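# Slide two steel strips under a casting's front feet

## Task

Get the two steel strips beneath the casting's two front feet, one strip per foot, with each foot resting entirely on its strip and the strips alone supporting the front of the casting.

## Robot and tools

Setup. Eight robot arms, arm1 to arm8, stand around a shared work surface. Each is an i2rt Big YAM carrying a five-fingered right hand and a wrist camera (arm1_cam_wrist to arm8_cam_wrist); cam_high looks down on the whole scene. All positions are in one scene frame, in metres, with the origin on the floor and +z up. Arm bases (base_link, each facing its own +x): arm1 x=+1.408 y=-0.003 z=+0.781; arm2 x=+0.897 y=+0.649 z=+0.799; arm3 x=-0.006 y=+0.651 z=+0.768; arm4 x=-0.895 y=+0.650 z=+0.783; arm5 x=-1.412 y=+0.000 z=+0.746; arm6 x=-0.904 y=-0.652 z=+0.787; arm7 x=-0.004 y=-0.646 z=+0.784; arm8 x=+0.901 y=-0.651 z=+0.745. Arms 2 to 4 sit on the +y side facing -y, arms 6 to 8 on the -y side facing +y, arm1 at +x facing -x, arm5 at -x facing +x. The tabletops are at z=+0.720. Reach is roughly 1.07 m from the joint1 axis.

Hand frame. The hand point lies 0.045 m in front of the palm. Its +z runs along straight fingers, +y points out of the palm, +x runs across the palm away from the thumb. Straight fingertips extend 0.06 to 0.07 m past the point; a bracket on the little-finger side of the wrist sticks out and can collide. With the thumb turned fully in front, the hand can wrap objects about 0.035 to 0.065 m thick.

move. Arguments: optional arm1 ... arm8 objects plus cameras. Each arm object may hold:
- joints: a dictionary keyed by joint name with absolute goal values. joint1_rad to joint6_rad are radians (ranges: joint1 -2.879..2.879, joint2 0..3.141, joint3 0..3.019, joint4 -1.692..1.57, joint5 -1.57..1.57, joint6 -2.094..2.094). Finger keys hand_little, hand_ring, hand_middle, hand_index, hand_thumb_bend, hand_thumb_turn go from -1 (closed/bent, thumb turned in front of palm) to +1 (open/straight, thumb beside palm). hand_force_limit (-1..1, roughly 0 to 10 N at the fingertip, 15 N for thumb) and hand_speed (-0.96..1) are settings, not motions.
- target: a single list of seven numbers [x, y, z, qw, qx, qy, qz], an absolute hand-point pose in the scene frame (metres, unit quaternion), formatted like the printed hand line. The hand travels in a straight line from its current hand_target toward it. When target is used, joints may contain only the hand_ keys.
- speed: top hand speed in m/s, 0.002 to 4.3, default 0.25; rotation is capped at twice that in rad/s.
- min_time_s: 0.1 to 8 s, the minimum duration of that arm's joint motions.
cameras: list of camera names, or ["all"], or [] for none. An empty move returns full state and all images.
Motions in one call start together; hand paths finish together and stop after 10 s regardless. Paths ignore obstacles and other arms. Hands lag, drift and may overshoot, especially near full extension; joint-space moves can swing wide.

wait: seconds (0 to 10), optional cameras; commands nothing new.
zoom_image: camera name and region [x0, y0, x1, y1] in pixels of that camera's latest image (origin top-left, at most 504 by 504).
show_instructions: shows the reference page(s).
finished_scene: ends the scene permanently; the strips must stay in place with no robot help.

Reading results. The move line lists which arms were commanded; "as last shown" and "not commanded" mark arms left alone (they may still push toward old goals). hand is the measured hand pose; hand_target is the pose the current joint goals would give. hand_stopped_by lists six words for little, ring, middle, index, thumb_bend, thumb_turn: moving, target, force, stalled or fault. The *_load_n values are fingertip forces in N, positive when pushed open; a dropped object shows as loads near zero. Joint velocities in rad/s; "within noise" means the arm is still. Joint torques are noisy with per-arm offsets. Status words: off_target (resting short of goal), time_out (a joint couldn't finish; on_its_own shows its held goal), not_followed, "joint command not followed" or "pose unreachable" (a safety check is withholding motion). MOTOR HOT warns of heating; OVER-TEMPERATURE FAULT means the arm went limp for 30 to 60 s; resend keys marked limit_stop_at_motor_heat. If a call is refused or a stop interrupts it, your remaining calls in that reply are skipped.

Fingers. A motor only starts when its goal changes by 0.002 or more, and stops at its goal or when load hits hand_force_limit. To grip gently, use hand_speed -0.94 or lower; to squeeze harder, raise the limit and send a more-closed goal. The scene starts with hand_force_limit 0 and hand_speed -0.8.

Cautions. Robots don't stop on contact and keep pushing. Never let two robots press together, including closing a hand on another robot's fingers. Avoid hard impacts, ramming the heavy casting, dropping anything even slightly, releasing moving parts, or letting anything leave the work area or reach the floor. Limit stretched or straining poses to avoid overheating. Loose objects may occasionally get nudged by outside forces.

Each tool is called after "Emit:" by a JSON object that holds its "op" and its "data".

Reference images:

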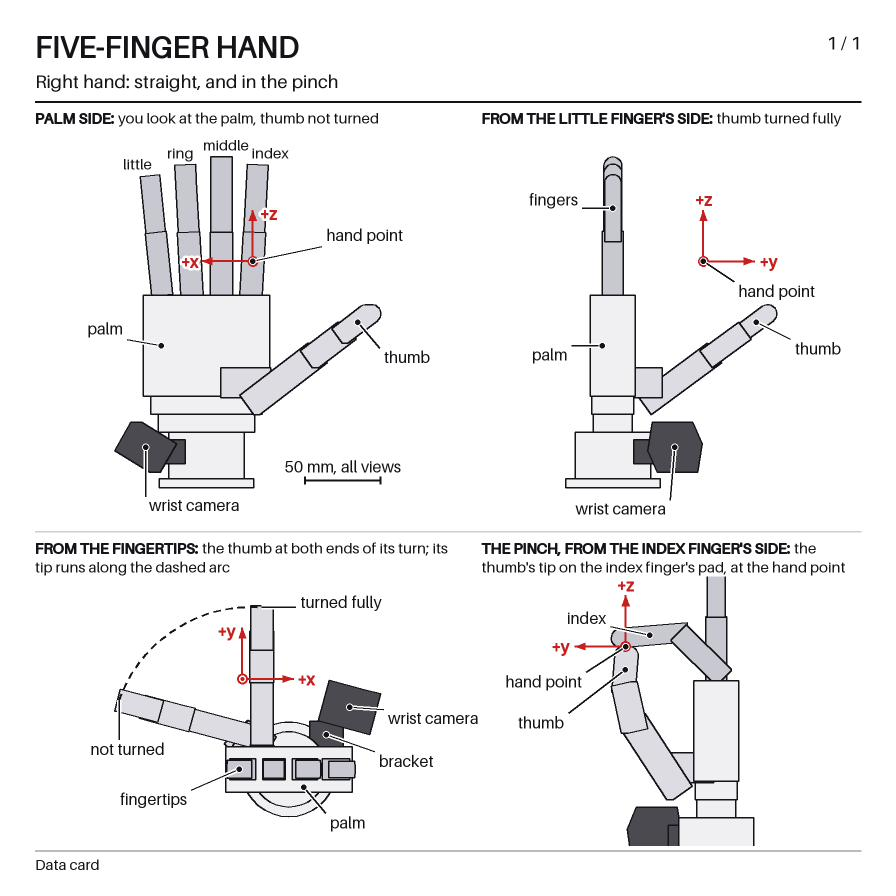

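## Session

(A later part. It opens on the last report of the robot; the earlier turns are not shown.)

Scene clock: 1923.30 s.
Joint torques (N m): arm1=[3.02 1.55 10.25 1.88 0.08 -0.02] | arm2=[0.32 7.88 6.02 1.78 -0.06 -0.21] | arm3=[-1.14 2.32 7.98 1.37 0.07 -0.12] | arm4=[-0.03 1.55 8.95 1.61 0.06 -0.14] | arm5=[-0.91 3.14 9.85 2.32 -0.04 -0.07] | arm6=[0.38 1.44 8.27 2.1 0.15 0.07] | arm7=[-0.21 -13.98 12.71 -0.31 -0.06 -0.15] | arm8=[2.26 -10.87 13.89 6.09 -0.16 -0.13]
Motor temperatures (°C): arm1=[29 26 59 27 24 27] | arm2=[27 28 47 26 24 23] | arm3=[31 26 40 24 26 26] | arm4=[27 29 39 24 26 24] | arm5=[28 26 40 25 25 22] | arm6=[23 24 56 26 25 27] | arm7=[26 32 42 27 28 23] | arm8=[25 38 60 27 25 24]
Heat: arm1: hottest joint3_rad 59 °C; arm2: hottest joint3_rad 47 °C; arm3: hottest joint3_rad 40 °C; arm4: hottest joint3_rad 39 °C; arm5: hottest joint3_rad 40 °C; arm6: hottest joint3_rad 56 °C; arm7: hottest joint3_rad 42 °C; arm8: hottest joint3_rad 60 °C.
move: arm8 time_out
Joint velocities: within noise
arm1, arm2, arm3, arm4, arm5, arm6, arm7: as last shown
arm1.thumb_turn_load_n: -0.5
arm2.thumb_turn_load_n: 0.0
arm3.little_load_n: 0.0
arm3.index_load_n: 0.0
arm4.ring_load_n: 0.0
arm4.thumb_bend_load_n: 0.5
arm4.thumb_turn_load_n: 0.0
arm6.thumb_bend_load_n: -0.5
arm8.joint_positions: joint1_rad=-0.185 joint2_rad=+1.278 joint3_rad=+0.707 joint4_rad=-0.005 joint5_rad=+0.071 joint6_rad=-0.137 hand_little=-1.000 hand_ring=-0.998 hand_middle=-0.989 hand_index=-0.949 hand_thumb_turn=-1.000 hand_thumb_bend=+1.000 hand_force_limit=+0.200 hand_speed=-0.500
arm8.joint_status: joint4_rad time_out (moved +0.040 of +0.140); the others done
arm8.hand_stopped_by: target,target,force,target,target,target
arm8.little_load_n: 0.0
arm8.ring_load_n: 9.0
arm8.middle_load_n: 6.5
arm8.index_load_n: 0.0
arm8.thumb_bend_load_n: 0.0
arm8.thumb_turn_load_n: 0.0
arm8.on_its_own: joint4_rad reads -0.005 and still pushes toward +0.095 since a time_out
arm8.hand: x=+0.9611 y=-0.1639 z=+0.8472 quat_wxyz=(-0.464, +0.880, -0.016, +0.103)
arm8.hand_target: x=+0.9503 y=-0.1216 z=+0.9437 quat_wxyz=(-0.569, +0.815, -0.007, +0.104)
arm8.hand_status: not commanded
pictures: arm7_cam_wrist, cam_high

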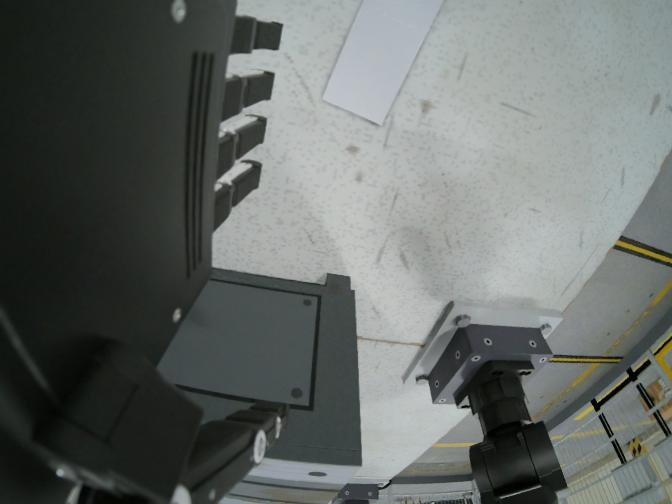

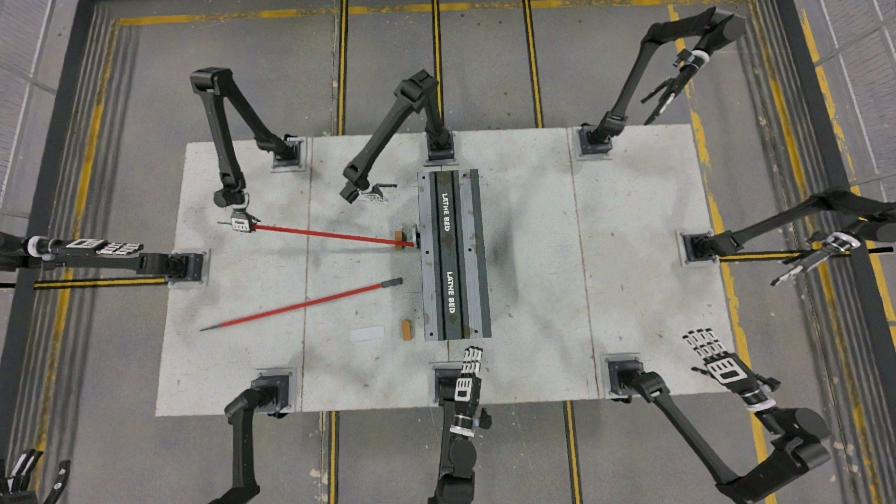

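Emit:
{"op": "move", "data": {"arm8": {"joints": {"joint2_rad": 1.27, "joint3_rad": 0.75, "joint4_rad": 0.12, "joint6_rad": -0.105}, "min_time_s": 1.5}, "cameras": ["cam_high", "arm7_cam_wrist"]}}

Emit:
{"op": "zoom_image", "data": {"camera": "cam_high", "region": [350, 170, 460, 260]}}

Scene clock: 1929.97 s.
Joint torques (N m): arm1=[2.84 1.38 10.29 1.88 0.08 -0.03] | arm2=[0.32 7.82 6.02 1.76 -0.05 -0.22] | arm3=[-1.03 1.79 7.87 1.48 0.09 -0.15] | arm4=[-0.03 1.49 8.92 1.66 0.04 -0.14] | arm5=[-0.73 2.9 9.69 2.3 -0.07 -0.07] | arm6=[0.44 1.44 8.28 2.09 0.16 0.07] | arm7=[-0.38 -13.86 12.68 -0.34 -0.06 -0.15] | arm8=[1.79 -10.11 12.21 5.22 -0.08 -0.07]
Motor temperatures (°C): arm1=[29 26 59 27 24 27] | arm2=[27 28 47 26 24 23] | arm3=[31 26 40 24 26 26] | arm4=[27 29 39 24 26 24] | arm5=[28 26 40 25 25 22] | arm6=[23 24 56 26 25 27] | arm7=[26 32 42 27 28 23] | arm8=[25 38 59 27 25 24]
Heat: arm1: hottest joint3_rad 59 °C; arm2: hottest joint3_rad 47 °C; arm3: hottest joint3_rad 40 °C; arm4: hottest joint3_rad 39 °C; arm5: hottest joint3_rad 40 °C; arm6: hottest joint3_rad 56 °C; arm7: hottest joint3_rad 42 °C; arm8: hottest joint3_rad 59 °C.
move: arm8 time_out
Joint velocities: within noise
arm1, arm7: as last shown
arm1.thumb_turn_load_n: 0.0
arm2.joint_positions: joint1_rad=+0.650 joint2_rad=+0.649 joint3_rad=+1.979 joint4_rad=-1.491 joint5_rad=+0.003 joint6_rad=-0.991 hand_little=+1.000 hand_ring=+1.000 hand_middle=+0.600 hand_index=+0.600 hand_thumb_turn=-1.000 hand_thumb_bend=+0.300 hand_force_limit=+0.600 hand_speed=+0.300
arm2.joint_status: not commanded
arm2.hand_stopped_by: target,target,target,target,target,target
arm2.little_load_n: 0.0
arm2.ring_load_n: 0.0
arm2.middle_load_n: 0.0
arm2.index_load_n: 0.0
arm2.thumb_bend_load_n: 0.0
arm2.thumb_turn_load_n: 0.0
arm2.hand: x=+0.9272 y=+0.5424 z=+1.4823 quat_wxyz=(+0.098, +0.559, -0.513, +0.644)
arm2.hand_target: x=+0.9234 y=+0.5470 z=+1.4875 quat_wxyz=(+0.100, +0.559, -0.508, +0.648)
arm2.hand_status: not commanded
arm3.joint_positions: joint1_rad=-0.143 joint2_rad=+0.630 joint3_rad=+1.453 joint4_rad=-1.273 joint5_rad=+0.068 joint6_rad=-1.049 hand_little=+1.000 hand_ring=+1.000 hand_middle=+1.000 hand_index=+1.000 hand_thumb_turn=+1.000 hand_thumb_bend=+1.000 hand_force_limit=+0.000 hand_speed=-0.800
arm3.joint_status: not commanded
arm3.hand_stopped_by: target,target,target,target,target,target
arm3.little_load_n: 0.0
arm3.ring_load_n: 0.0
arm3.middle_load_n: 0.0
arm3.index_load_n: 0.0
arm3.thumb_bend_load_n: 0.0
arm3.thumb_turn_load_n: 0.0
arm3.hand: x=-0.1053 y=+0.4353 z=+1.2896 quat_wxyz=(+0.325, +0.336, -0.778, +0.421)
arm3.hand_target: x=-0.1051 y=+0.4368 z=+1.2986 quat_wxyz=(+0.330, +0.333, -0.773, +0.428)
arm3.hand_status: not commanded
arm4.joint_positions: joint1_rad=+0.343 joint2_rad=+0.602 joint3_rad=+1.329 joint4_rad=-1.163 joint5_rad=-0.020 joint6_rad=-1.080 hand_little=+1.000 hand_ring=+1.000 hand_middle=+1.000 hand_index=+1.000 hand_thumb_turn=+1.000 hand_thumb_bend=+1.000 hand_force_limit=+0.000 hand_speed=-0.800
arm4.joint_status: not commanded
arm4.hand_stopped_by: target,target,target,target,target,target
arm4.little_load_n: 0.0
arm4.ring_load_n: 0.0
arm4.middle_load_n: 0.0
arm4.index_load_n: 0.0
arm4.thumb_bend_load_n: 0.0
arm4.thumb_turn_load_n: 0.0
arm4.hand: x=-0.8393 y=+0.4005 z=+1.2738 quat_wxyz=(+0.182, +0.559, -0.631, +0.506)
arm4.hand_target: x=-0.8397 y=+0.4016 z=+1.2840 quat_wxyz=(+0.185, +0.555, -0.626, +0.515)
arm4.hand_status: not commanded
arm5.joint_positions: joint1_rad=+0.438 joint2_rad=+0.625 joint3_rad=+1.349 joint4_rad=-1.251 joint5_rad=-0.254 joint6_rad=-0.999 hand_little=+1.000 hand_ring=+1.000 hand_middle=+1.000 hand_index=+1.000 hand_thumb_turn=+1.000 hand_thumb_bend=+1.000 hand_force_limit=+0.000 hand_speed=-0.800
arm5.joint_status: not commanded
arm5.hand_stopped_by: target,target,target,target,target,target
arm5.little_load_n: 0.0
arm5.ring_load_n: 0.0
arm5.middle_load_n: 0.0
arm5.index_load_n: 0.0
arm5.thumb_bend_load_n: 0.0
arm5.thumb_turn_load_n: 0.0
arm5.hand: x=-1.2023 y=+0.1277 z=+1.2197 quat_wxyz=(-0.345, +0.862, +0.025, +0.372)
arm5.hand_target: x=-1.2027 y=+0.1275 z=+1.2290 quat_wxyz=(-0.349, +0.856, +0.027, +0.380)
arm5.hand_status: not commanded
arm6.joint_positions: joint1_rad=-0.375 joint2_rad=+0.618 joint3_rad=+1.405 joint4_rad=-1.167 joint5_rad=+0.287 joint6_rad=-1.422 hand_little=+1.000 hand_ring=+1.000 hand_middle=+1.000 hand_index=+1.000 hand_thumb_turn=+1.000 hand_thumb_bend=+1.000 hand_force_limit=+0.000 hand_speed=-0.800
arm6.joint_status: not commanded
arm6.hand_stopped_by: target,target,target,target,target,target
arm6.little_load_n: 0.0
arm6.ring_load_n: 0.0
arm6.middle_load_n: 0.0
arm6.index_load_n: 0.0
arm6.thumb_bend_load_n: 0.0
arm6.thumb_turn_load_n: 0.0
arm6.hand: x=-0.7223 y=-0.4619 z=+1.3335 quat_wxyz=(-0.258, +0.745, +0.355, +0.501)
arm6.hand_target: x=-0.7230 y=-0.4639 z=+1.3457 quat_wxyz=(-0.267, +0.739, +0.350, +0.510)
arm6.hand_status: not commanded
arm7.index_load_n: -0.5
arm8.joint_positions: joint1_rad=-0.177 joint2_rad=+1.330 joint3_rad=+0.699 joint4_rad=+0.038 joint5_rad=+0.069 joint6_rad=-0.113 hand_little=-1.000 hand_ring=-0.998 hand_middle=-0.989 hand_index=-0.949 hand_thumb_turn=-1.000 hand_thumb_bend=+1.000 hand_force_limit=+0.200 hand_speed=-0.500
arm8.joint_status: joint4_rad time_out (moved +0.043 of +0.125); the others done
arm8.hand_stopped_by: target,target,force,target,target,target
arm8.little_load_n: 0.0
arm8.ring_load_n: 8.0
arm8.middle_load_n: 5.5
arm8.index_load_n: 0.0
arm8.thumb_bend_load_n: 0.0
arm8.thumb_turn_load_n: 0.0
arm8.on_its_own: joint4_rad reads +0.038 and still pushes toward +0.120 since a time_out
arm8.hand: x=+0.9564 y=-0.1597 z=+0.8269 quat_wxyz=(-0.458, +0.884, -0.023, +0.094)
arm8.hand_target: x=+0.9488 y=-0.1223 z=+0.9002 quat_wxyz=(-0.542, +0.835, -0.019, +0.093)
arm8.hand_status: not commanded
pictures: arm7_cam_wrist, cam_high

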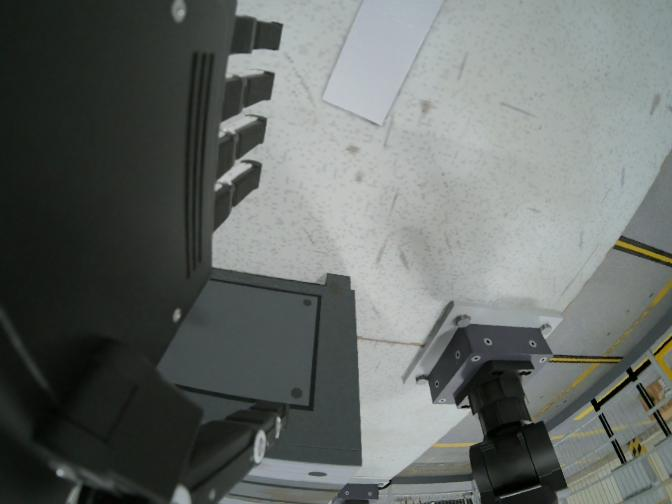

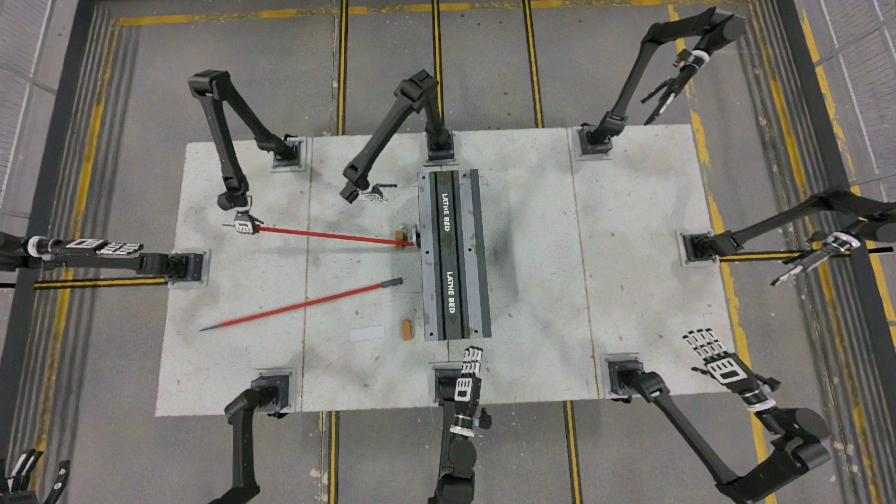

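Scaled by 4.582.

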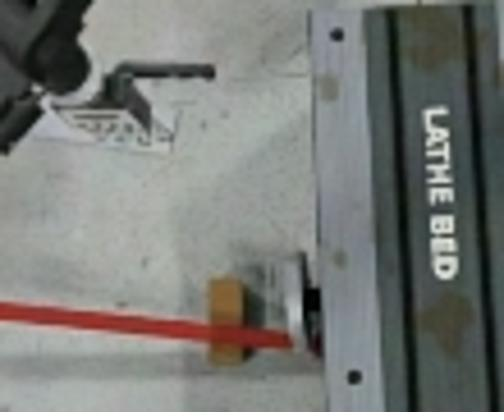

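Emit:
{"op": "move", "data": {"arm8": {"joints": {"joint1_rad": -0.17, "joint2_rad": 1.34, "joint3_rad": 0.725, "joint4_rad": 0.14, "joint6_rad": -0.09}, "min_time_s": 1.5}, "cameras": ["cam_high", "arm7_cam_wrist"]}}

Emit:
{"op": "zoom_image", "data": {"camera": "cam_high", "region": [350, 170, 460, 260]}}

Scene clock: 1940.67 s.
Joint torques (N m): arm1=[2.96 1.55 10.26 1.91 0.08 -0.02] | arm2=[0.38 7.88 6.02 1.77 -0.06 -0.21] | arm3=[-1.32 1.38 8.13 1.43 0.03 -0.1] | arm4=[-0.09 1.61 8.85 1.63 0.06 -0.14] | arm5=[-1.32 2.96 9.8 2.35 -0.02 -0.09] | arm6=[0.38 1.32 8.29 2.07 0.15 0.06] | arm7=[-0.09 -13.86 12.71 -0.32 -0.06 -0.14] | arm8=[0.85 -8.41 10.4 4.38 -0.26 -0.06]
Motor temperatures (°C): arm1=[29 26 59 27 24 27] | arm2=[27 28 47 26 24 23] | arm3=[31 26 40 24 26 26] | arm4=[27 29 39 24 26 24] | arm5=[27 26 40 25 25 22] | arm6=[23 24 56 26 25 27] | arm7=[26 33 42 27 28 23] | arm8=[25 37 56 27 25 24]
Heat: arm1: hottest joint3_rad 59 °C; arm2: hottest joint3_rad 47 °C; arm3: hottest joint3_rad 40 °C; arm4: hottest joint3_rad 39 °C; arm5: hottest joint3_rad 40 °C; arm6: hottest joint3_rad 56 °C; arm7: hottest joint3_rad 42 °C; arm8: hottest joint3_rad 56 °C.
move: arm8 time_out
Joint velocities: within noise
arm1, arm2, arm3, arm4, arm5, arm6, arm7: as last shown
arm1.middle_load_n: -0.5
arm2.little_load_n: -0.5
arm3.ring_load_n: -0.5
arm7.index_load_n: 0.0
arm8.joint_positions: joint1_rad=-0.177 joint2_rad=+1.372 joint3_rad=+0.692 joint4_rad=+0.077 joint5_rad=+0.073 joint6_rad=-0.098 hand_little=-1.000 hand_ring=-0.998 hand_middle=-0.989 hand_index=-0.949 hand_thumb_turn=-1.000 hand_thumb_bend=+1.000 hand_force_limit=+0.200 hand_speed=-0.500
arm8.joint_status: joint4_rad time_out (moved +0.039 of +0.102); the others done
arm8.hand_stopped_by: target,target,force,target,target,target
arm8.little_load_n: 0.0
arm8.ring_load_n: 9.0
arm8.middle_load_n: 6.5
arm8.index_load_n: 0.0
arm8.thumb_bend_load_n: 0.0
arm8.thumb_turn_load_n: 0.0
arm8.on_its_own: joint4_rad reads +0.077 and still pushes toward +0.140 since a time_out
arm8.hand: x=+0.9571 y=-0.1569 z=+0.8111 quat_wxyz=(-0.454, +0.886, -0.030, +0.092)
arm8.hand_target: x=+0.9542 y=-0.1283 z=+0.8562 quat_wxyz=(-0.511, +0.855, -0.030, +0.090)
arm8.hand_status: not commanded
pictures: arm7_cam_wrist, cam_high

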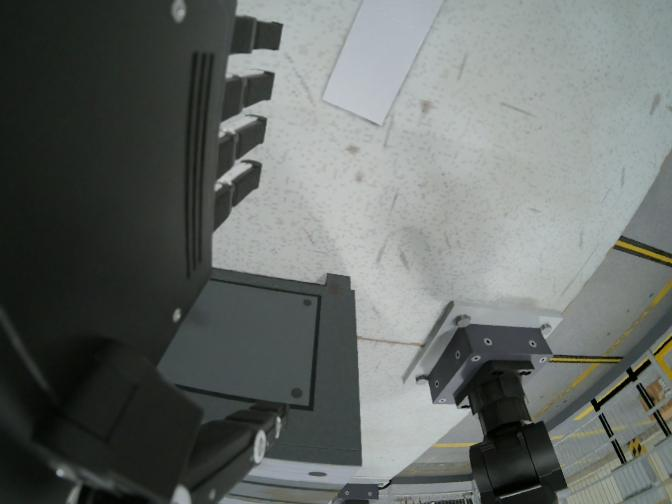

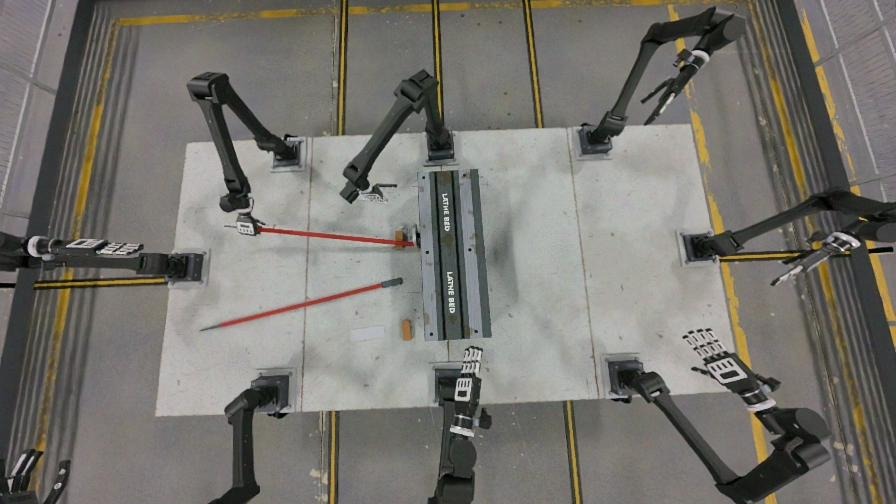

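Scaled by 4.582.

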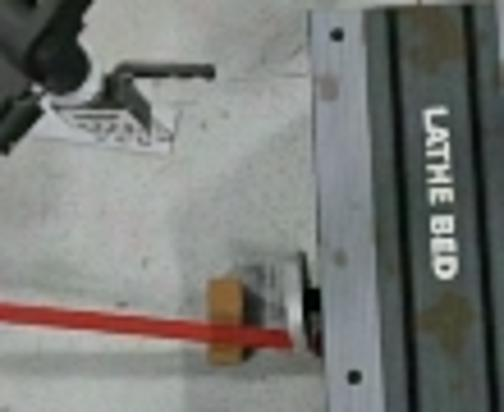

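Emit:
{"op": "zoom_image", "data": {"camera": "arm7_cam_wrist", "region": [180, 250, 400, 504]}}

Scaled by 1.984 from the camera's image (finer frame: 960x720).

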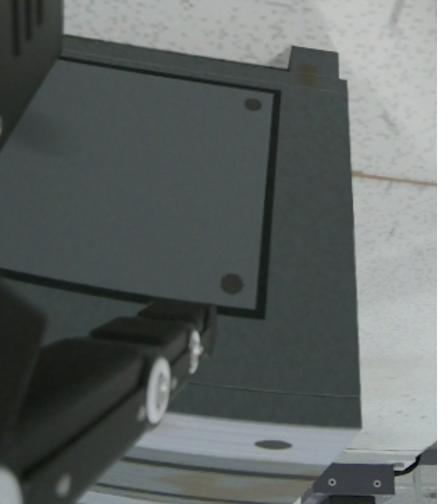

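Emit:
{"op": "move", "data": {"arm8": {"joints": {"joint1_rad": -0.17, "joint2_rad": 1.41, "joint3_rad": 0.70, "joint4_rad": 0.16, "joint6_rad": -0.07}, "min_time_s": 1.5}, "cameras": ["cam_high", "arm7_cam_wrist", "arm8_cam_wrist"]}}

Emit:
{"op": "zoom_image", "data": {"camera": "arm7_cam_wrist", "region": [180, 250, 400, 504]}}

Emit:
{"op": "zoom_image", "data": {"camera": "cam_high", "region": [350, 170, 460, 260]}}

Scene clock: 1951.20 s.
Joint torques (N m): arm1=[3.02 1.49 10.28 1.91 0.08 -0.02] | arm2=[0.32 7.88 6.02 1.77 -0.05 -0.22] | arm3=[-0.85 0.97 7.88 1.37 0.11 -0.08] | arm4=[-0.09 1.55 8.91 1.68 0.03 -0.14] | arm5=[-1.08 3.08 9.68 2.47 -0.06 -0.07] | arm6=[0.32 1.44 8.25 2.04 0.16 0.07] | arm7=[-0.38 -13.86 12.68 -0.4 -0.07 -0.14] | arm8=[0.79 -6.3 8.12 2.89 -0.11 -0.03]
Motor temperatures (°C): arm1=[29 26 59 27 24 27] | arm2=[27 28 47 26 24 23] | arm3=[31 26 40 24 25 26] | arm4=[27 29 39 24 26 24] | arm5=[27 26 40 25 25 22] | arm6=[23 24 56 26 25 27] | arm7=[26 33 42 27 28 23] | arm8=[25 37 54 27 25 24]
Heat: arm1: hottest joint3_rad 59 °C; arm2: hottest joint3_rad 47 °C; arm3: hottest joint3_rad 40 °C; arm4: hottest joint3_rad 39 °C; arm5: hottest joint3_rad 40 °C; arm6: hottest joint3_rad 56 °C; arm7: hottest joint3_rad 42 °C; arm8: hottest joint3_rad 54 °C.
move: arm8 done
Joint velocities: within noise
arm1, arm2, arm3, arm4, arm5, arm6, arm7: as last shown
arm1.middle_load_n: 0.0
arm2.little_load_n: 0.0
arm2.thumb_bend_load_n: 0.5
arm3.ring_load_n: 0.0
arm6.thumb_bend_load_n: -0.5
arm7.little_load_n: 0.5
arm8.joint_positions: joint1_rad=-0.177 joint2_rad=+1.405 joint3_rad=+0.692 joint4_rad=+0.131 joint5_rad=+0.069 joint6_rad=-0.078 hand_little=-1.000 hand_ring=-0.999 hand_middle=-0.990 hand_index=-0.949 hand_thumb_turn=-1.000 hand_thumb_bend=+1.000 hand_force_limit=+0.200 hand_speed=-0.500
arm8.joint_status: all done
arm8.hand_stopped_by: target,target,force,target,target,target
arm8.little_load_n: 0.0
arm8.ring_load_n: 1.0
arm8.middle_load_n: 0.0
arm8.index_load_n: 0.0
arm8.thumb_bend_load_n: 0.0
arm8.thumb_turn_load_n: 0.0
arm8.hand: x=+0.9563 y=-0.1476 z=+0.8056 quat_wxyz=(-0.464, +0.881, -0.038, +0.086)
arm8.hand_target: x=+0.9523 y=-0.1377 z=+0.8132 quat_wxyz=(-0.479, +0.873, -0.038, +0.082)
arm8.hand_status: not commanded
pictures: arm7_cam_wrist, arm8_cam_wrist, cam_high

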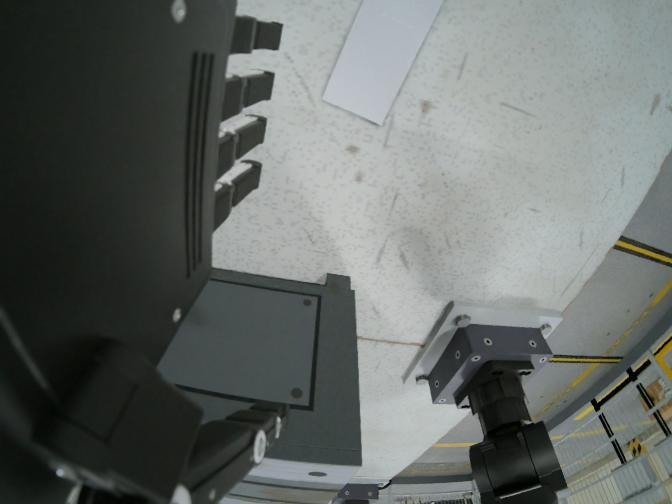

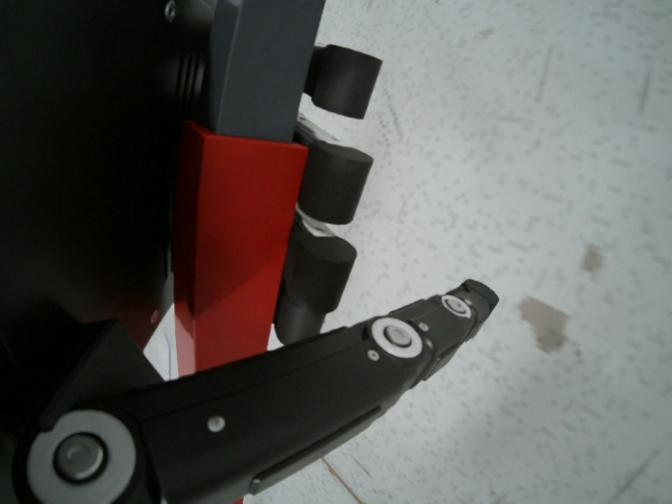

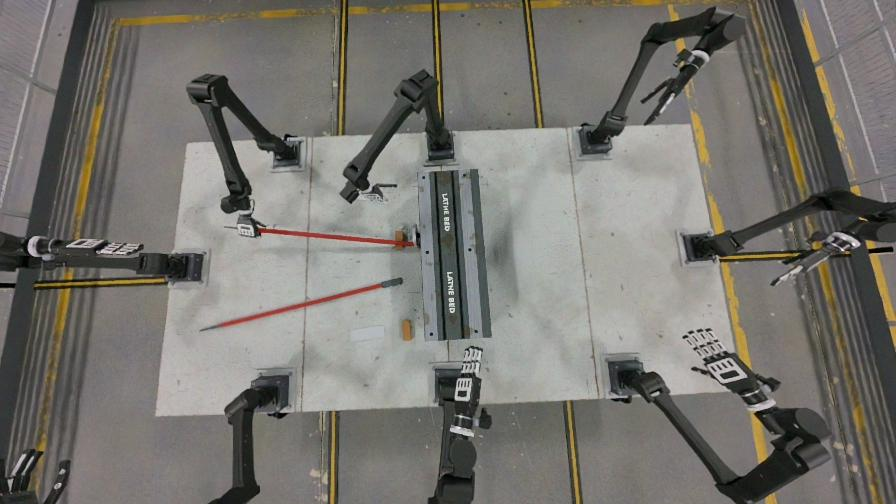

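Scaled by 1.984 from the camera's image (finer frame: 960x720).

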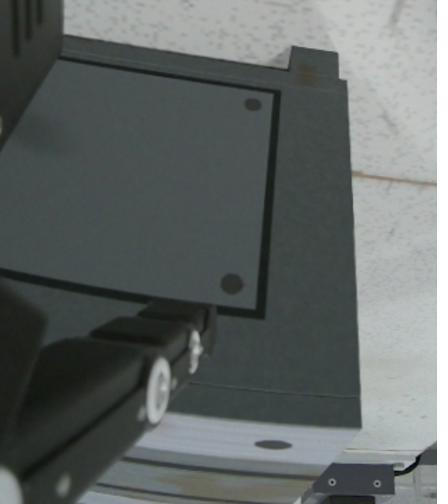

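Scaled by 4.582.

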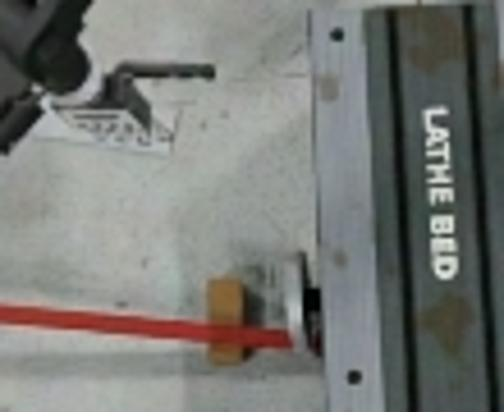

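Emit:
{"op": "move", "data": {"arm8": {"joints": {"joint1_rad": -0.17, "joint2_rad": 1.50, "joint3_rad": 0.67, "joint4_rad": 0.16, "joint6_rad": -0.07}, "min_time_s": 2}, "cameras": ["arm7_cam_wrist", "arm8_cam_wrist"]}}

Emit:
{"op": "zoom_image", "data": {"camera": "arm7_cam_wrist", "region": [180, 250, 400, 504]}}

Scene clock: 1960.43 s.
Joint torques (N m): arm1=[3.02 1.55 10.26 1.88 0.08 -0.02] | arm2=[0.32 7.82 6.04 1.77 -0.06 -0.21] | arm3=[-0.38 1.14 8.28 1.32 0.07 -0.06] | arm4=[-0.09 1.67 8.92 1.68 0.04 -0.14] | arm5=[-0.85 3.14 9.7 2.37 -0.07 -0.06] | arm6=[0.44 1.38 8.25 2.04 0.15 0.06] | arm7=[-0.38 -13.86 12.74 -0.32 -0.07 -0.14] | arm8=[0.73 -3.49 5.37 0.53 -0.04 -0.07]
Motor temperatures (°C): arm1=[29 26 59 27 24 27] | arm2=[27 28 47 26 24 23] | arm3=[31 26 40 24 25 26] | arm4=[27 29 39 24 26 24] | arm5=[27 26 40 25 25 22] | arm6=[23 24 56 26 25 26] | arm7=[26 33 42 27 28 23] | arm8=[25 36 52 26 25 24]
Heat: arm1: hottest joint3_rad 59 °C; arm2: hottest joint3_rad 47 °C; arm3: hottest joint3_rad 40 °C; arm4: hottest joint3_rad 39 °C; arm5: hottest joint3_rad 40 °C; arm6: hottest joint3_rad 56 °C; arm7: hottest joint3_rad 42 °C; arm8: hottest joint3_rad 52 °C.
move: arm8 done
Joint velocities: within noise
arm1, arm2, arm3, arm4, arm5, arm6, arm7: as last shown
arm2.thumb_bend_load_n: 0.0
arm4.thumb_bend_load_n: 0.5
arm6.thumb_bend_load_n: 0.0
arm7.little_load_n: 0.0
arm7.ring_load_n: -0.5
arm8.joint_positions: joint1_rad=-0.177 joint2_rad=+1.450 joint3_rad=+0.692 joint4_rad=+0.183 joint5_rad=+0.067 joint6_rad=-0.078 hand_little=-1.000 hand_ring=-0.999 hand_middle=-0.990 hand_index=-0.949 hand_thumb_turn=-1.000 hand_thumb_bend=+1.000 hand_force_limit=+0.200 hand_speed=-0.500
arm8.joint_status: all done
arm8.hand_stopped_by: target,target,force,target,target,target
arm8.little_load_n: 0.0
arm8.ring_load_n: 0.0
arm8.middle_load_n: 0.0
arm8.index_load_n: 0.0
arm8.thumb_bend_load_n: 0.0
arm8.thumb_turn_load_n: 0.0
arm8.hand: x=+0.9570 y=-0.1404 z=+0.7937 quat_wxyz=(-0.467, +0.879, -0.038, +0.086)
arm8.hand_target: x=+0.9502 y=-0.1601 z=+0.7561 quat_wxyz=(-0.426, +0.901, -0.037, +0.078)
arm8.hand_status: not commanded

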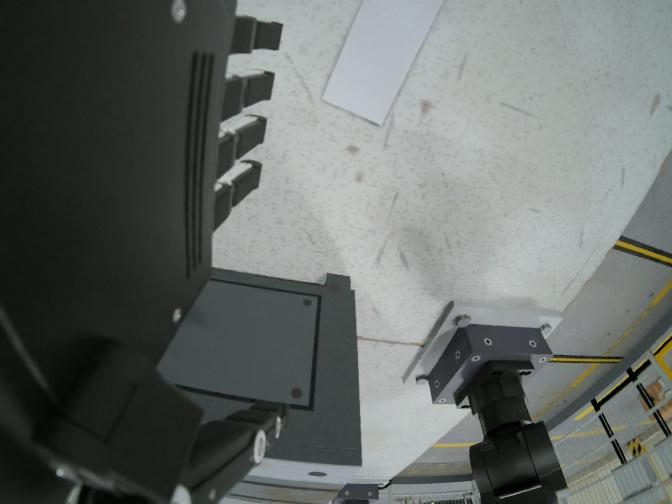

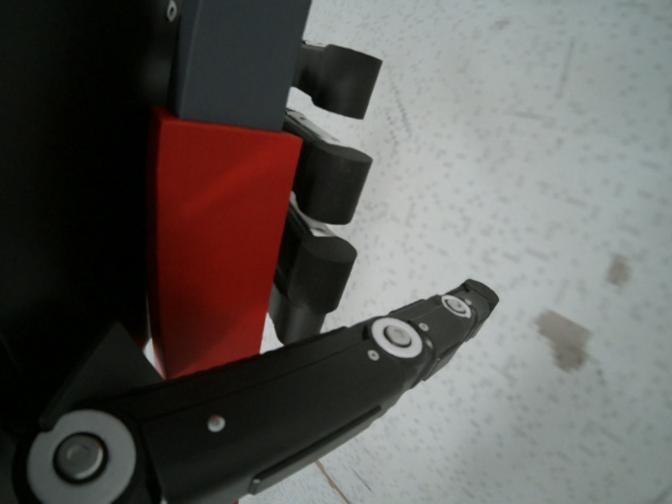

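Scaled by 1.984 from the camera's image (finer frame: 960x720).

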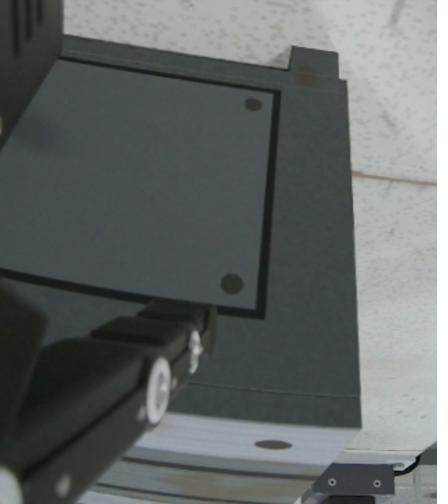

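Emit:
{"op": "move", "data": {"arm8": {"joints": {"joint1_rad": -0.17, "joint2_rad": 1.60, "joint3_rad": 0.65, "joint4_rad": 0.22, "joint6_rad": -0.08}, "min_time_s": 2}, "cameras": ["arm7_cam_wrist", "arm8_cam_wrist", "cam_high"]}}

Emit:
{"op": "zoom_image", "data": {"camera": "arm7_cam_wrist", "region": [180, 250, 400, 504]}}

Scene clock: 1967.17 s.
Joint torques (N m): arm1=[2.84 1.49 10.26 1.88 0.09 -0.03] | arm2=[0.32 7.88 6.04 1.77 -0.06 -0.21] | arm3=[-0.73 1.85 7.94 1.4 0.08 -0.08] | arm4=[-0.15 1.73 8.9 1.65 0.05 -0.13] | arm5=[-0.97 3.02 9.74 2.5 -0.08 -0.07] | arm6=[0.38 1.26 8.25 2.09 0.15 0.06] | arm7=[-0.21 -13.86 12.7 -0.36 -0.07 -0.14] | arm8=[0.73 0.56 3.47 0.25 0.11 -0.17]
Motor temperatures (°C): arm1=[29 26 59 27 24 27] | arm2=[27 28 47 26 24 23] | arm3=[31 26 40 24 25 26] | arm4=[27 29 39 24 26 24] | arm5=[27 26 40 25 25 22] | arm6=[23 24 56 26 25 26] | arm7=[26 33 42 27 28 23] | arm8=[25 36 50 26 25 24]
Heat: arm1: hottest joint3_rad 59 °C; arm2: hottest joint3_rad 47 °C; arm3: hottest joint3_rad 40 °C; arm4: hottest joint3_rad 39 °C; arm5: hottest joint3_rad 40 °C; arm6: hottest joint3_rad 56 °C; arm7: hottest joint3_rad 42 °C; arm8: hottest joint3_rad 50 °C.
move: arm8 done
Joint velocities: within noise
arm1, arm2, arm3, arm4, arm5, arm6: as last shown
arm4.index_load_n: -0.5
arm4.thumb_bend_load_n: 0.0
arm6.little_load_n: 0.5
arm7.joint_positions: joint1_rad=-0.781 joint2_rad=+1.667 joint3_rad=+1.460 joint4_rad=-1.389 joint5_rad=-0.010 joint6_rad=-0.723 hand_little=+1.000 hand_ring=+1.000 hand_middle=+1.000 hand_index=+1.000 hand_thumb_turn=+1.000 hand_thumb_bend=+1.000 hand_force_limit=+0.000 hand_speed=-0.800
arm7.joint_status: not commanded
arm7.hand_stopped_by: target,target,target,target,target,target
arm7.little_load_n: 0.0
arm7.ring_load_n: 0.0
arm7.middle_load_n: 0.0
arm7.index_load_n: 0.0
arm7.thumb_bend_load_n: 0.0
arm7.thumb_turn_load_n: 0.0
arm7.hand: x=+0.2915 y=-0.3384 z=+0.9410 quat_wxyz=(+0.009, +1.000, -0.005, -0.007)
arm7.hand_target: x=+0.2997 y=-0.3303 z=+0.9499 quat_wxyz=(+0.000, +1.000, +0.000, +0.000)
arm7.hand_status: not commanded
arm8.joint_positions: joint1_rad=-0.177 joint2_rad=+1.489 joint3_rad=+0.692 joint4_rad=+0.250 joint5_rad=+0.062 joint6_rad=-0.078 hand_little=-1.000 hand_ring=-0.999 hand_middle=-0.990 hand_index=-0.949 hand_thumb_turn=-1.000 hand_thumb_bend=+1.000 hand_force_limit=+0.200 hand_speed=-0.500
arm8.joint_status: all done
arm8.hand_stopped_by: target,target,force,target,target,target
arm8.little_load_n: 0.0
arm8.ring_load_n: 0.0
arm8.middle_load_n: 0.0
arm8.index_load_n: 0.0
arm8.thumb_bend_load_n: 0.0
arm8.thumb_turn_load_n: -0.5
arm8.hand: x=+0.9575 y=-0.1305 z=+0.7874 quat_wxyz=(-0.480, +0.872, -0.037, +0.085)
arm8.hand_target: x=+0.9499 y=-0.1716 z=+0.7111 quat_wxyz=(-0.398, +0.913, -0.032, +0.078)
arm8.hand_status: not commanded

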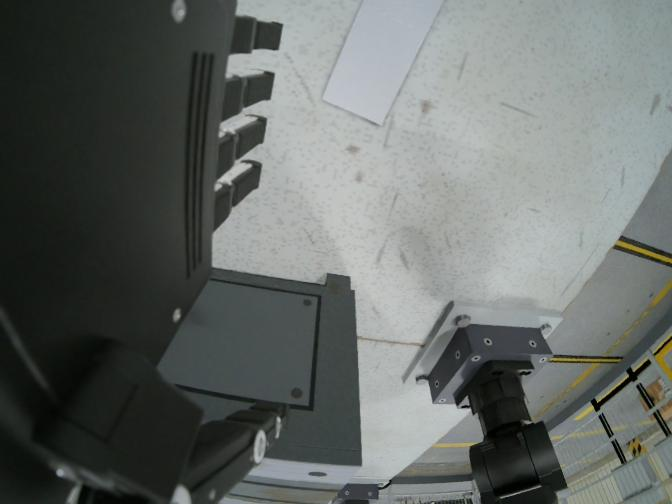

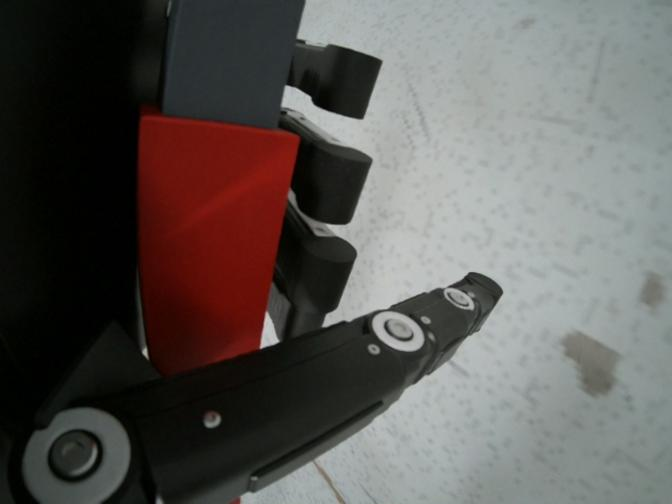

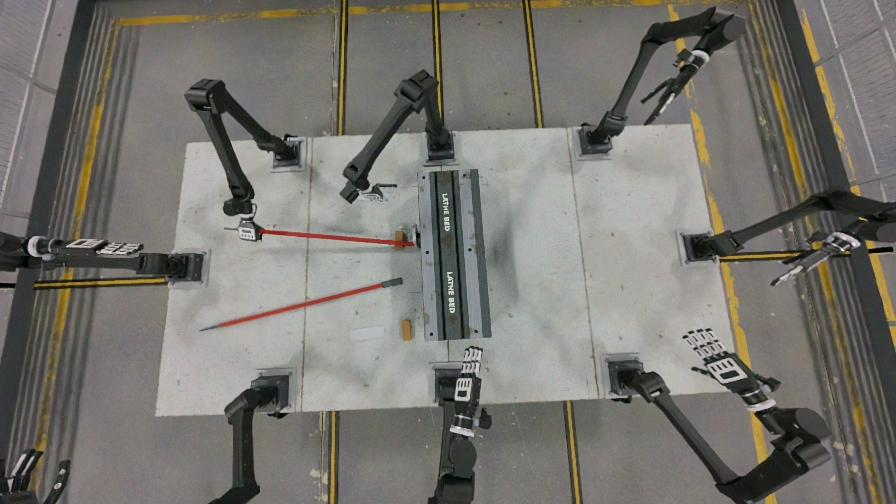

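Scaled by 1.984 from the camera's image (finer frame: 960x720).

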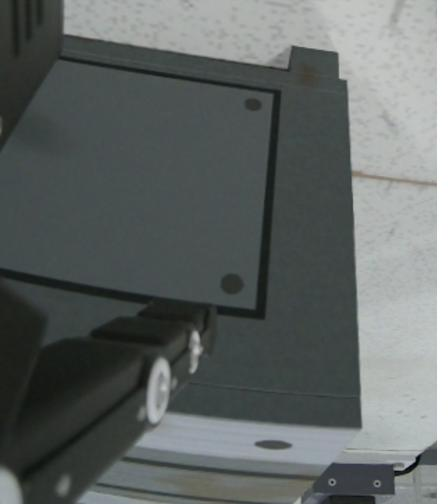

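Emit:
{"op": "move", "data": {"arm8": {"joints": {"joint1_rad": -0.17, "joint2_rad": 1.68, "joint3_rad": 0.57, "joint4_rad": 0.26, "joint6_rad": -0.08}, "min_time_s": 2}, "cameras": ["arm7_cam_wrist", "arm8_cam_wrist", "cam_high"]}}

Emit:
{"op": "zoom_image", "data": {"camera": "arm7_cam_wrist", "region": [180, 250, 400, 504]}}

Emit:
{"op": "zoom_image", "data": {"camera": "cam_high", "region": [350, 170, 460, 260]}}

Scene clock: 1976.60 s.
Joint torques (N m): arm1=[2.9 1.61 10.26 1.91 0.09 -0.03] | arm2=[0.32 7.82 6.02 1.77 -0.06 -0.21] | arm3=[-1.03 1.49 8.21 1.32 0.09 -0.12] | arm4=[-0.15 1.61 8.88 1.68 0.04 -0.13] | arm5=[-0.67 3.25 9.73 2.37 -0.03 -0.09] | arm6=[0.38 1.44 8.27 2.07 0.15 0.06] | arm7=[-0.26 -13.86 12.74 -0.36 -0.05 -0.14] | arm8=[0.79 5.19 -0.27 -1.7 0.21 -0.16]
Motor temperatures (°C): arm1=[29 26 59 27 24 27] | arm2=[27 28 47 26 24 23] | arm3=[31 26 40 24 25 26] | arm4=[27 29 39 24 26 24] | arm5=[27 26 40 25 25 22] | arm6=[23 24 56 26 25 26] | arm7=[26 33 42 27 28 23] | arm8=[25 35 48 25 25 24]
Heat: arm1: hottest joint3_rad 59 °C; arm2: hottest joint3_rad 47 °C; arm3: hottest joint3_rad 40 °C; arm4: hottest joint3_rad 39 °C; arm5: hottest joint3_rad 40 °C; arm6: hottest joint3_rad 56 °C; arm7: hottest joint3_rad 42 °C; arm8: hottest joint3_rad 48 °C.
move: arm8 time_out
Joint velocities: within noise
arm1.joint_positions: joint1_rad=-0.013 joint2_rad=+0.648 joint3_rad=+1.310 joint4_rad=-1.216 joint5_rad=-0.003 joint6_rad=-1.009 hand_little=+1.000 hand_ring=+1.000 hand_middle=+1.000 hand_index=+1.000 hand_thumb_turn=+1.000 hand_thumb_bend=+1.000 hand_force_limit=+1.000 hand_speed=+0.400
arm1.joint_status: not commanded
arm1.hand_stopped_by: target,target,target,target,target,target
arm1.little_load_n: 0.0
arm1.ring_load_n: 0.0
arm1.middle_load_n: 0.0
arm1.index_load_n: 0.0
arm1.thumb_bend_load_n: 0.0
arm1.thumb_turn_load_n: 0.0
arm1.hand: x=+1.1534 y=+0.0315 z=+1.2416 quat_wxyz=(-0.474, +0.247, +0.835, -0.128)
arm1.hand_target: x=+1.1520 y=+0.0280 z=+1.2642 quat_wxyz=(-0.496, +0.242, +0.823, -0.138)
arm1.hand_status: not commanded
arm2, arm3, arm4, arm5, arm6, arm7: as last shown
arm3.ring_load_n: -0.5
arm3.index_load_n: -0.5
arm4.ring_load_n: -0.5
arm4.index_load_n: 0.0
arm6.little_load_n: 0.0
arm8.joint_positions: joint1_rad=-0.177 joint2_rad=+1.501 joint3_rad=+0.653 joint4_rad=+0.335 joint5_rad=+0.059 joint6_rad=-0.078 hand_little=-1.000 hand_ring=-0.999 hand_middle=-0.990 hand_index=-0.949 hand_thumb_turn=-1.000 hand_thumb_bend=+1.000 hand_force_limit=+0.200 hand_speed=-0.500
arm8.joint_status: joint2_rad time_out (moved +0.012 of +0.191); joint4_rad time_out (moved +0.085 of +0.010); the others done
arm8.hand_stopped_by: target,target,force,target,target,target
arm8.little_load_n: 0.0
arm8.ring_load_n: 0.0
arm8.middle_load_n: 0.0
arm8.index_load_n: 0.5
arm8.thumb_bend_load_n: 0.0
arm8.thumb_turn_load_n: -0.5
arm8.on_its_own: joint2_rad reads +1.501 and still pushes toward +1.680 since a time_out; joint4_rad reads +0.335 and still pushes toward +0.260 since a time_out
arm8.hand: x=+0.9566 y=-0.1335 z=+0.7810 quat_wxyz=(-0.495, +0.864, -0.036, +0.085)
arm8.hand_target: x=+0.9442 y=-0.2223 z=+0.6554 quat_wxyz=(-0.343, +0.936, -0.031, +0.073)
arm8.hand_status: not commanded

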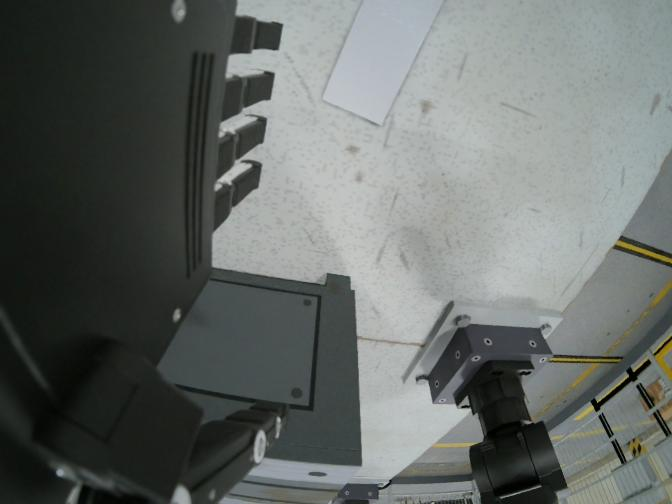

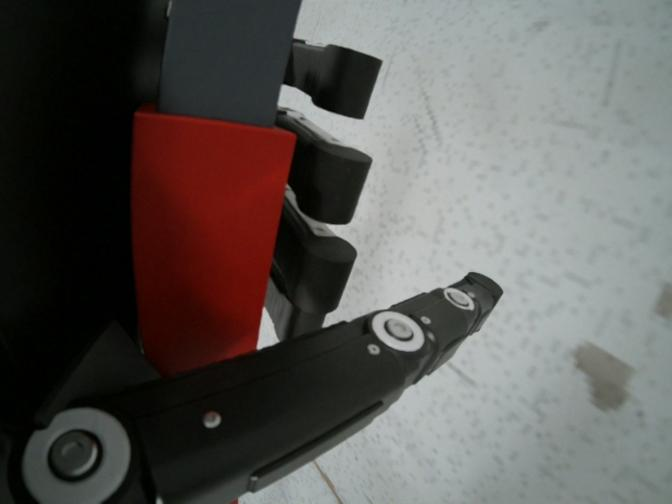

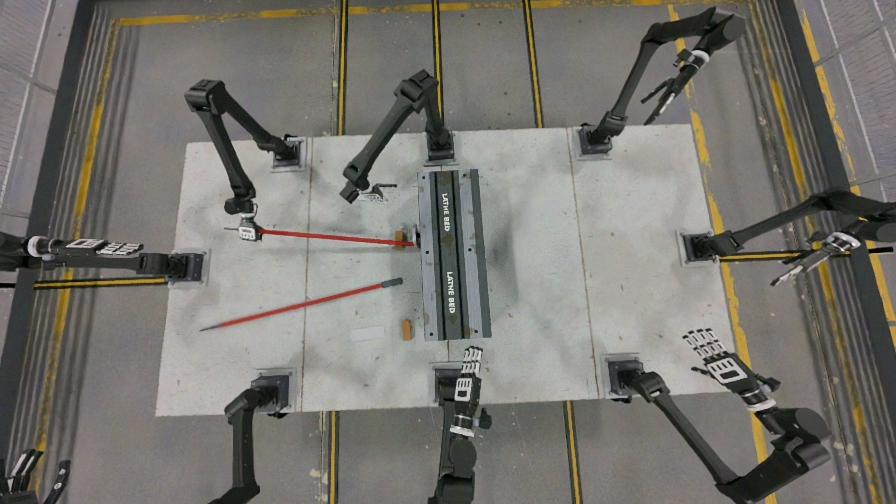

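Scaled by 1.984 from the camera's image (finer frame: 960x720).

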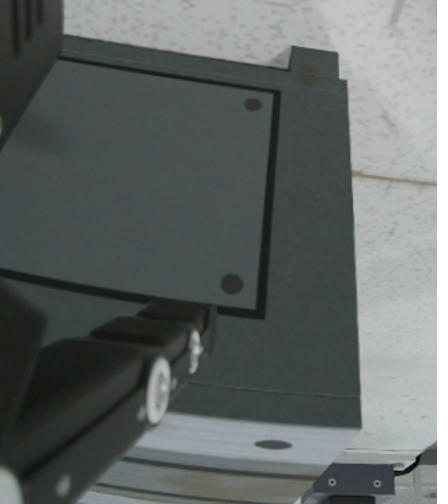

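Scaled by 4.582.

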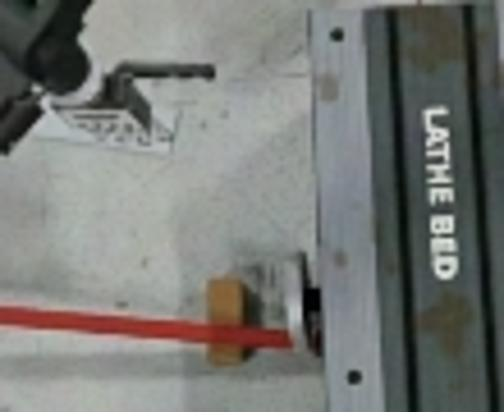

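Emit:
{"op": "move", "data": {"arm7": {"target": [0.30, -0.33, 0.82, 0.7071, -0.7071, 0, 0], "speed": 0.5}, "cameras": ["arm7_cam_wrist"]}}

Scene clock: 2002.03 s.
Joint torques (N m): arm1=[2.84 1.55 10.28 1.88 0.08 -0.02] | arm2=[0.32 7.88 6.02 1.76 -0.06 -0.21] | arm3=[-1.79 2.14 8.03 1.25 0.11 -0.12] | arm4=[-0.26 1.67 8.87 1.66 0.04 -0.14] | arm5=[-0.85 2.73 9.73 2.44 -0.06 -0.1] | arm6=[0.5 1.38 8.27 2.09 0.15 0.06] | arm7=[-0.97 -10.4 2.86 1.78 0.04 0.08] | arm8=[0.79 5.36 -0.28 -1.68 0.2 -0.16]
Motor temperatures (°C): arm1=[29 26 59 27 24 27] | arm2=[27 28 46 26 24 23] | arm3=[31 26 40 24 25 26] | arm4=[27 29 39 24 26 24] | arm5=[27 26 40 25 25 22] | arm6=[23 24 57 26 25 26] | arm7=[26 33 43 27 28 23] | arm8=[25 34 43 25 25 24]
Heat: arm1: hottest joint3_rad 59 °C; arm2: hottest joint3_rad 46 °C; arm3: hottest joint3_rad 40 °C; arm4: hottest joint3_rad 39 °C; arm5: hottest joint3_rad 40 °C; arm6: hottest joint3_rad 57 °C; arm7: hottest joint3_rad 43 °C; arm8: hottest joint3_rad 43 °C.
move: arm7 done
Joint velocities: within noise
arm1, arm2, arm3, arm4, arm5, arm6, arm8: as last shown
arm2.ring_load_n: 0.5
arm3.ring_load_n: 0.0
arm3.index_load_n: 0.0
arm4.ring_load_n: 0.0
arm5.middle_load_n: -0.5
arm6.little_load_n: -0.5
arm7.joint_positions: joint1_rad=-1.258 joint2_rad=+1.887 joint3_rad=+0.531 joint4_rad=+1.373 joint5_rad=-1.224 joint6_rad=+0.014 hand_little=+1.000 hand_ring=+1.000 hand_middle=+1.000 hand_index=+1.000 hand_thumb_turn=+1.000 hand_thumb_bend=+1.000 hand_force_limit=+0.000 hand_speed=-0.800
arm7.joint_status: not commanded
arm7.hand_stopped_by: target,target,target,target,target,target
arm7.little_load_n: 0.0
arm7.ring_load_n: 0.0
arm7.middle_load_n: 0.0
arm7.index_load_n: 0.0
arm7.thumb_bend_load_n: 0.0
arm7.thumb_turn_load_n: 0.0
arm7.hand: x=+0.2983 y=-0.3256 z=+0.8231 quat_wxyz=(-0.707, +0.707, +0.009, -0.001)
arm7.hand_target: x=+0.2999 y=-0.3300 z=+0.8201 quat_wxyz=(-0.707, +0.707, +0.000, +0.000)
arm7.hand_status: done (0.006 m and 1.1 deg from the pose sent, 0.122 m and 91.0 deg at the start)
arm8.index_load_n: 0.0
arm8.on_its_own: joint2_rad reads +1.501 and still pushes toward +1.680 since a time_out; joint4_rad reads +0.335 and still pushes toward +0.260 since a time_out

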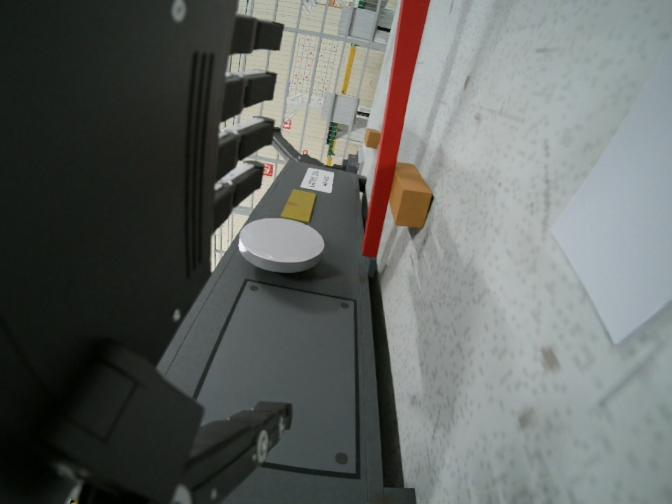

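Emit:
{"op": "zoom_image", "data": {"camera": "arm7_cam_wrist", "region": [330, 120, 460, 290]}}

Emit:
{"op": "zoom_image", "data": {"camera": "arm7_cam_wrist", "region": [330, 290, 470, 504]}}

Scaled by 2.965 from the camera's image (finer frame: 960x720).

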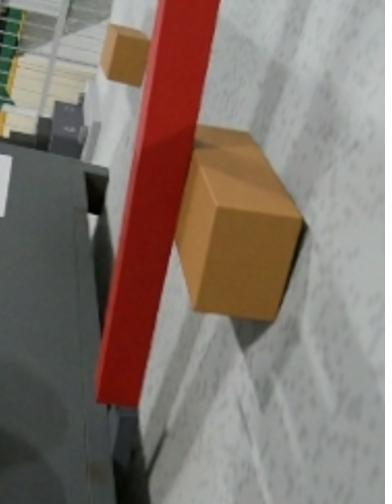

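Scaled by 2.355 from the camera's image (finer frame: 960x720).

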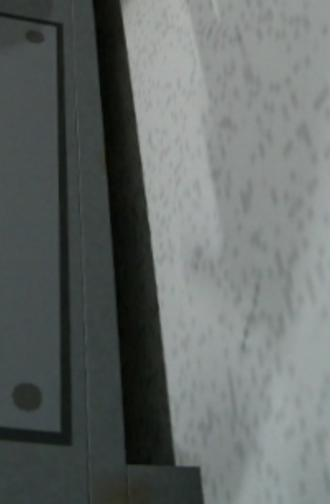

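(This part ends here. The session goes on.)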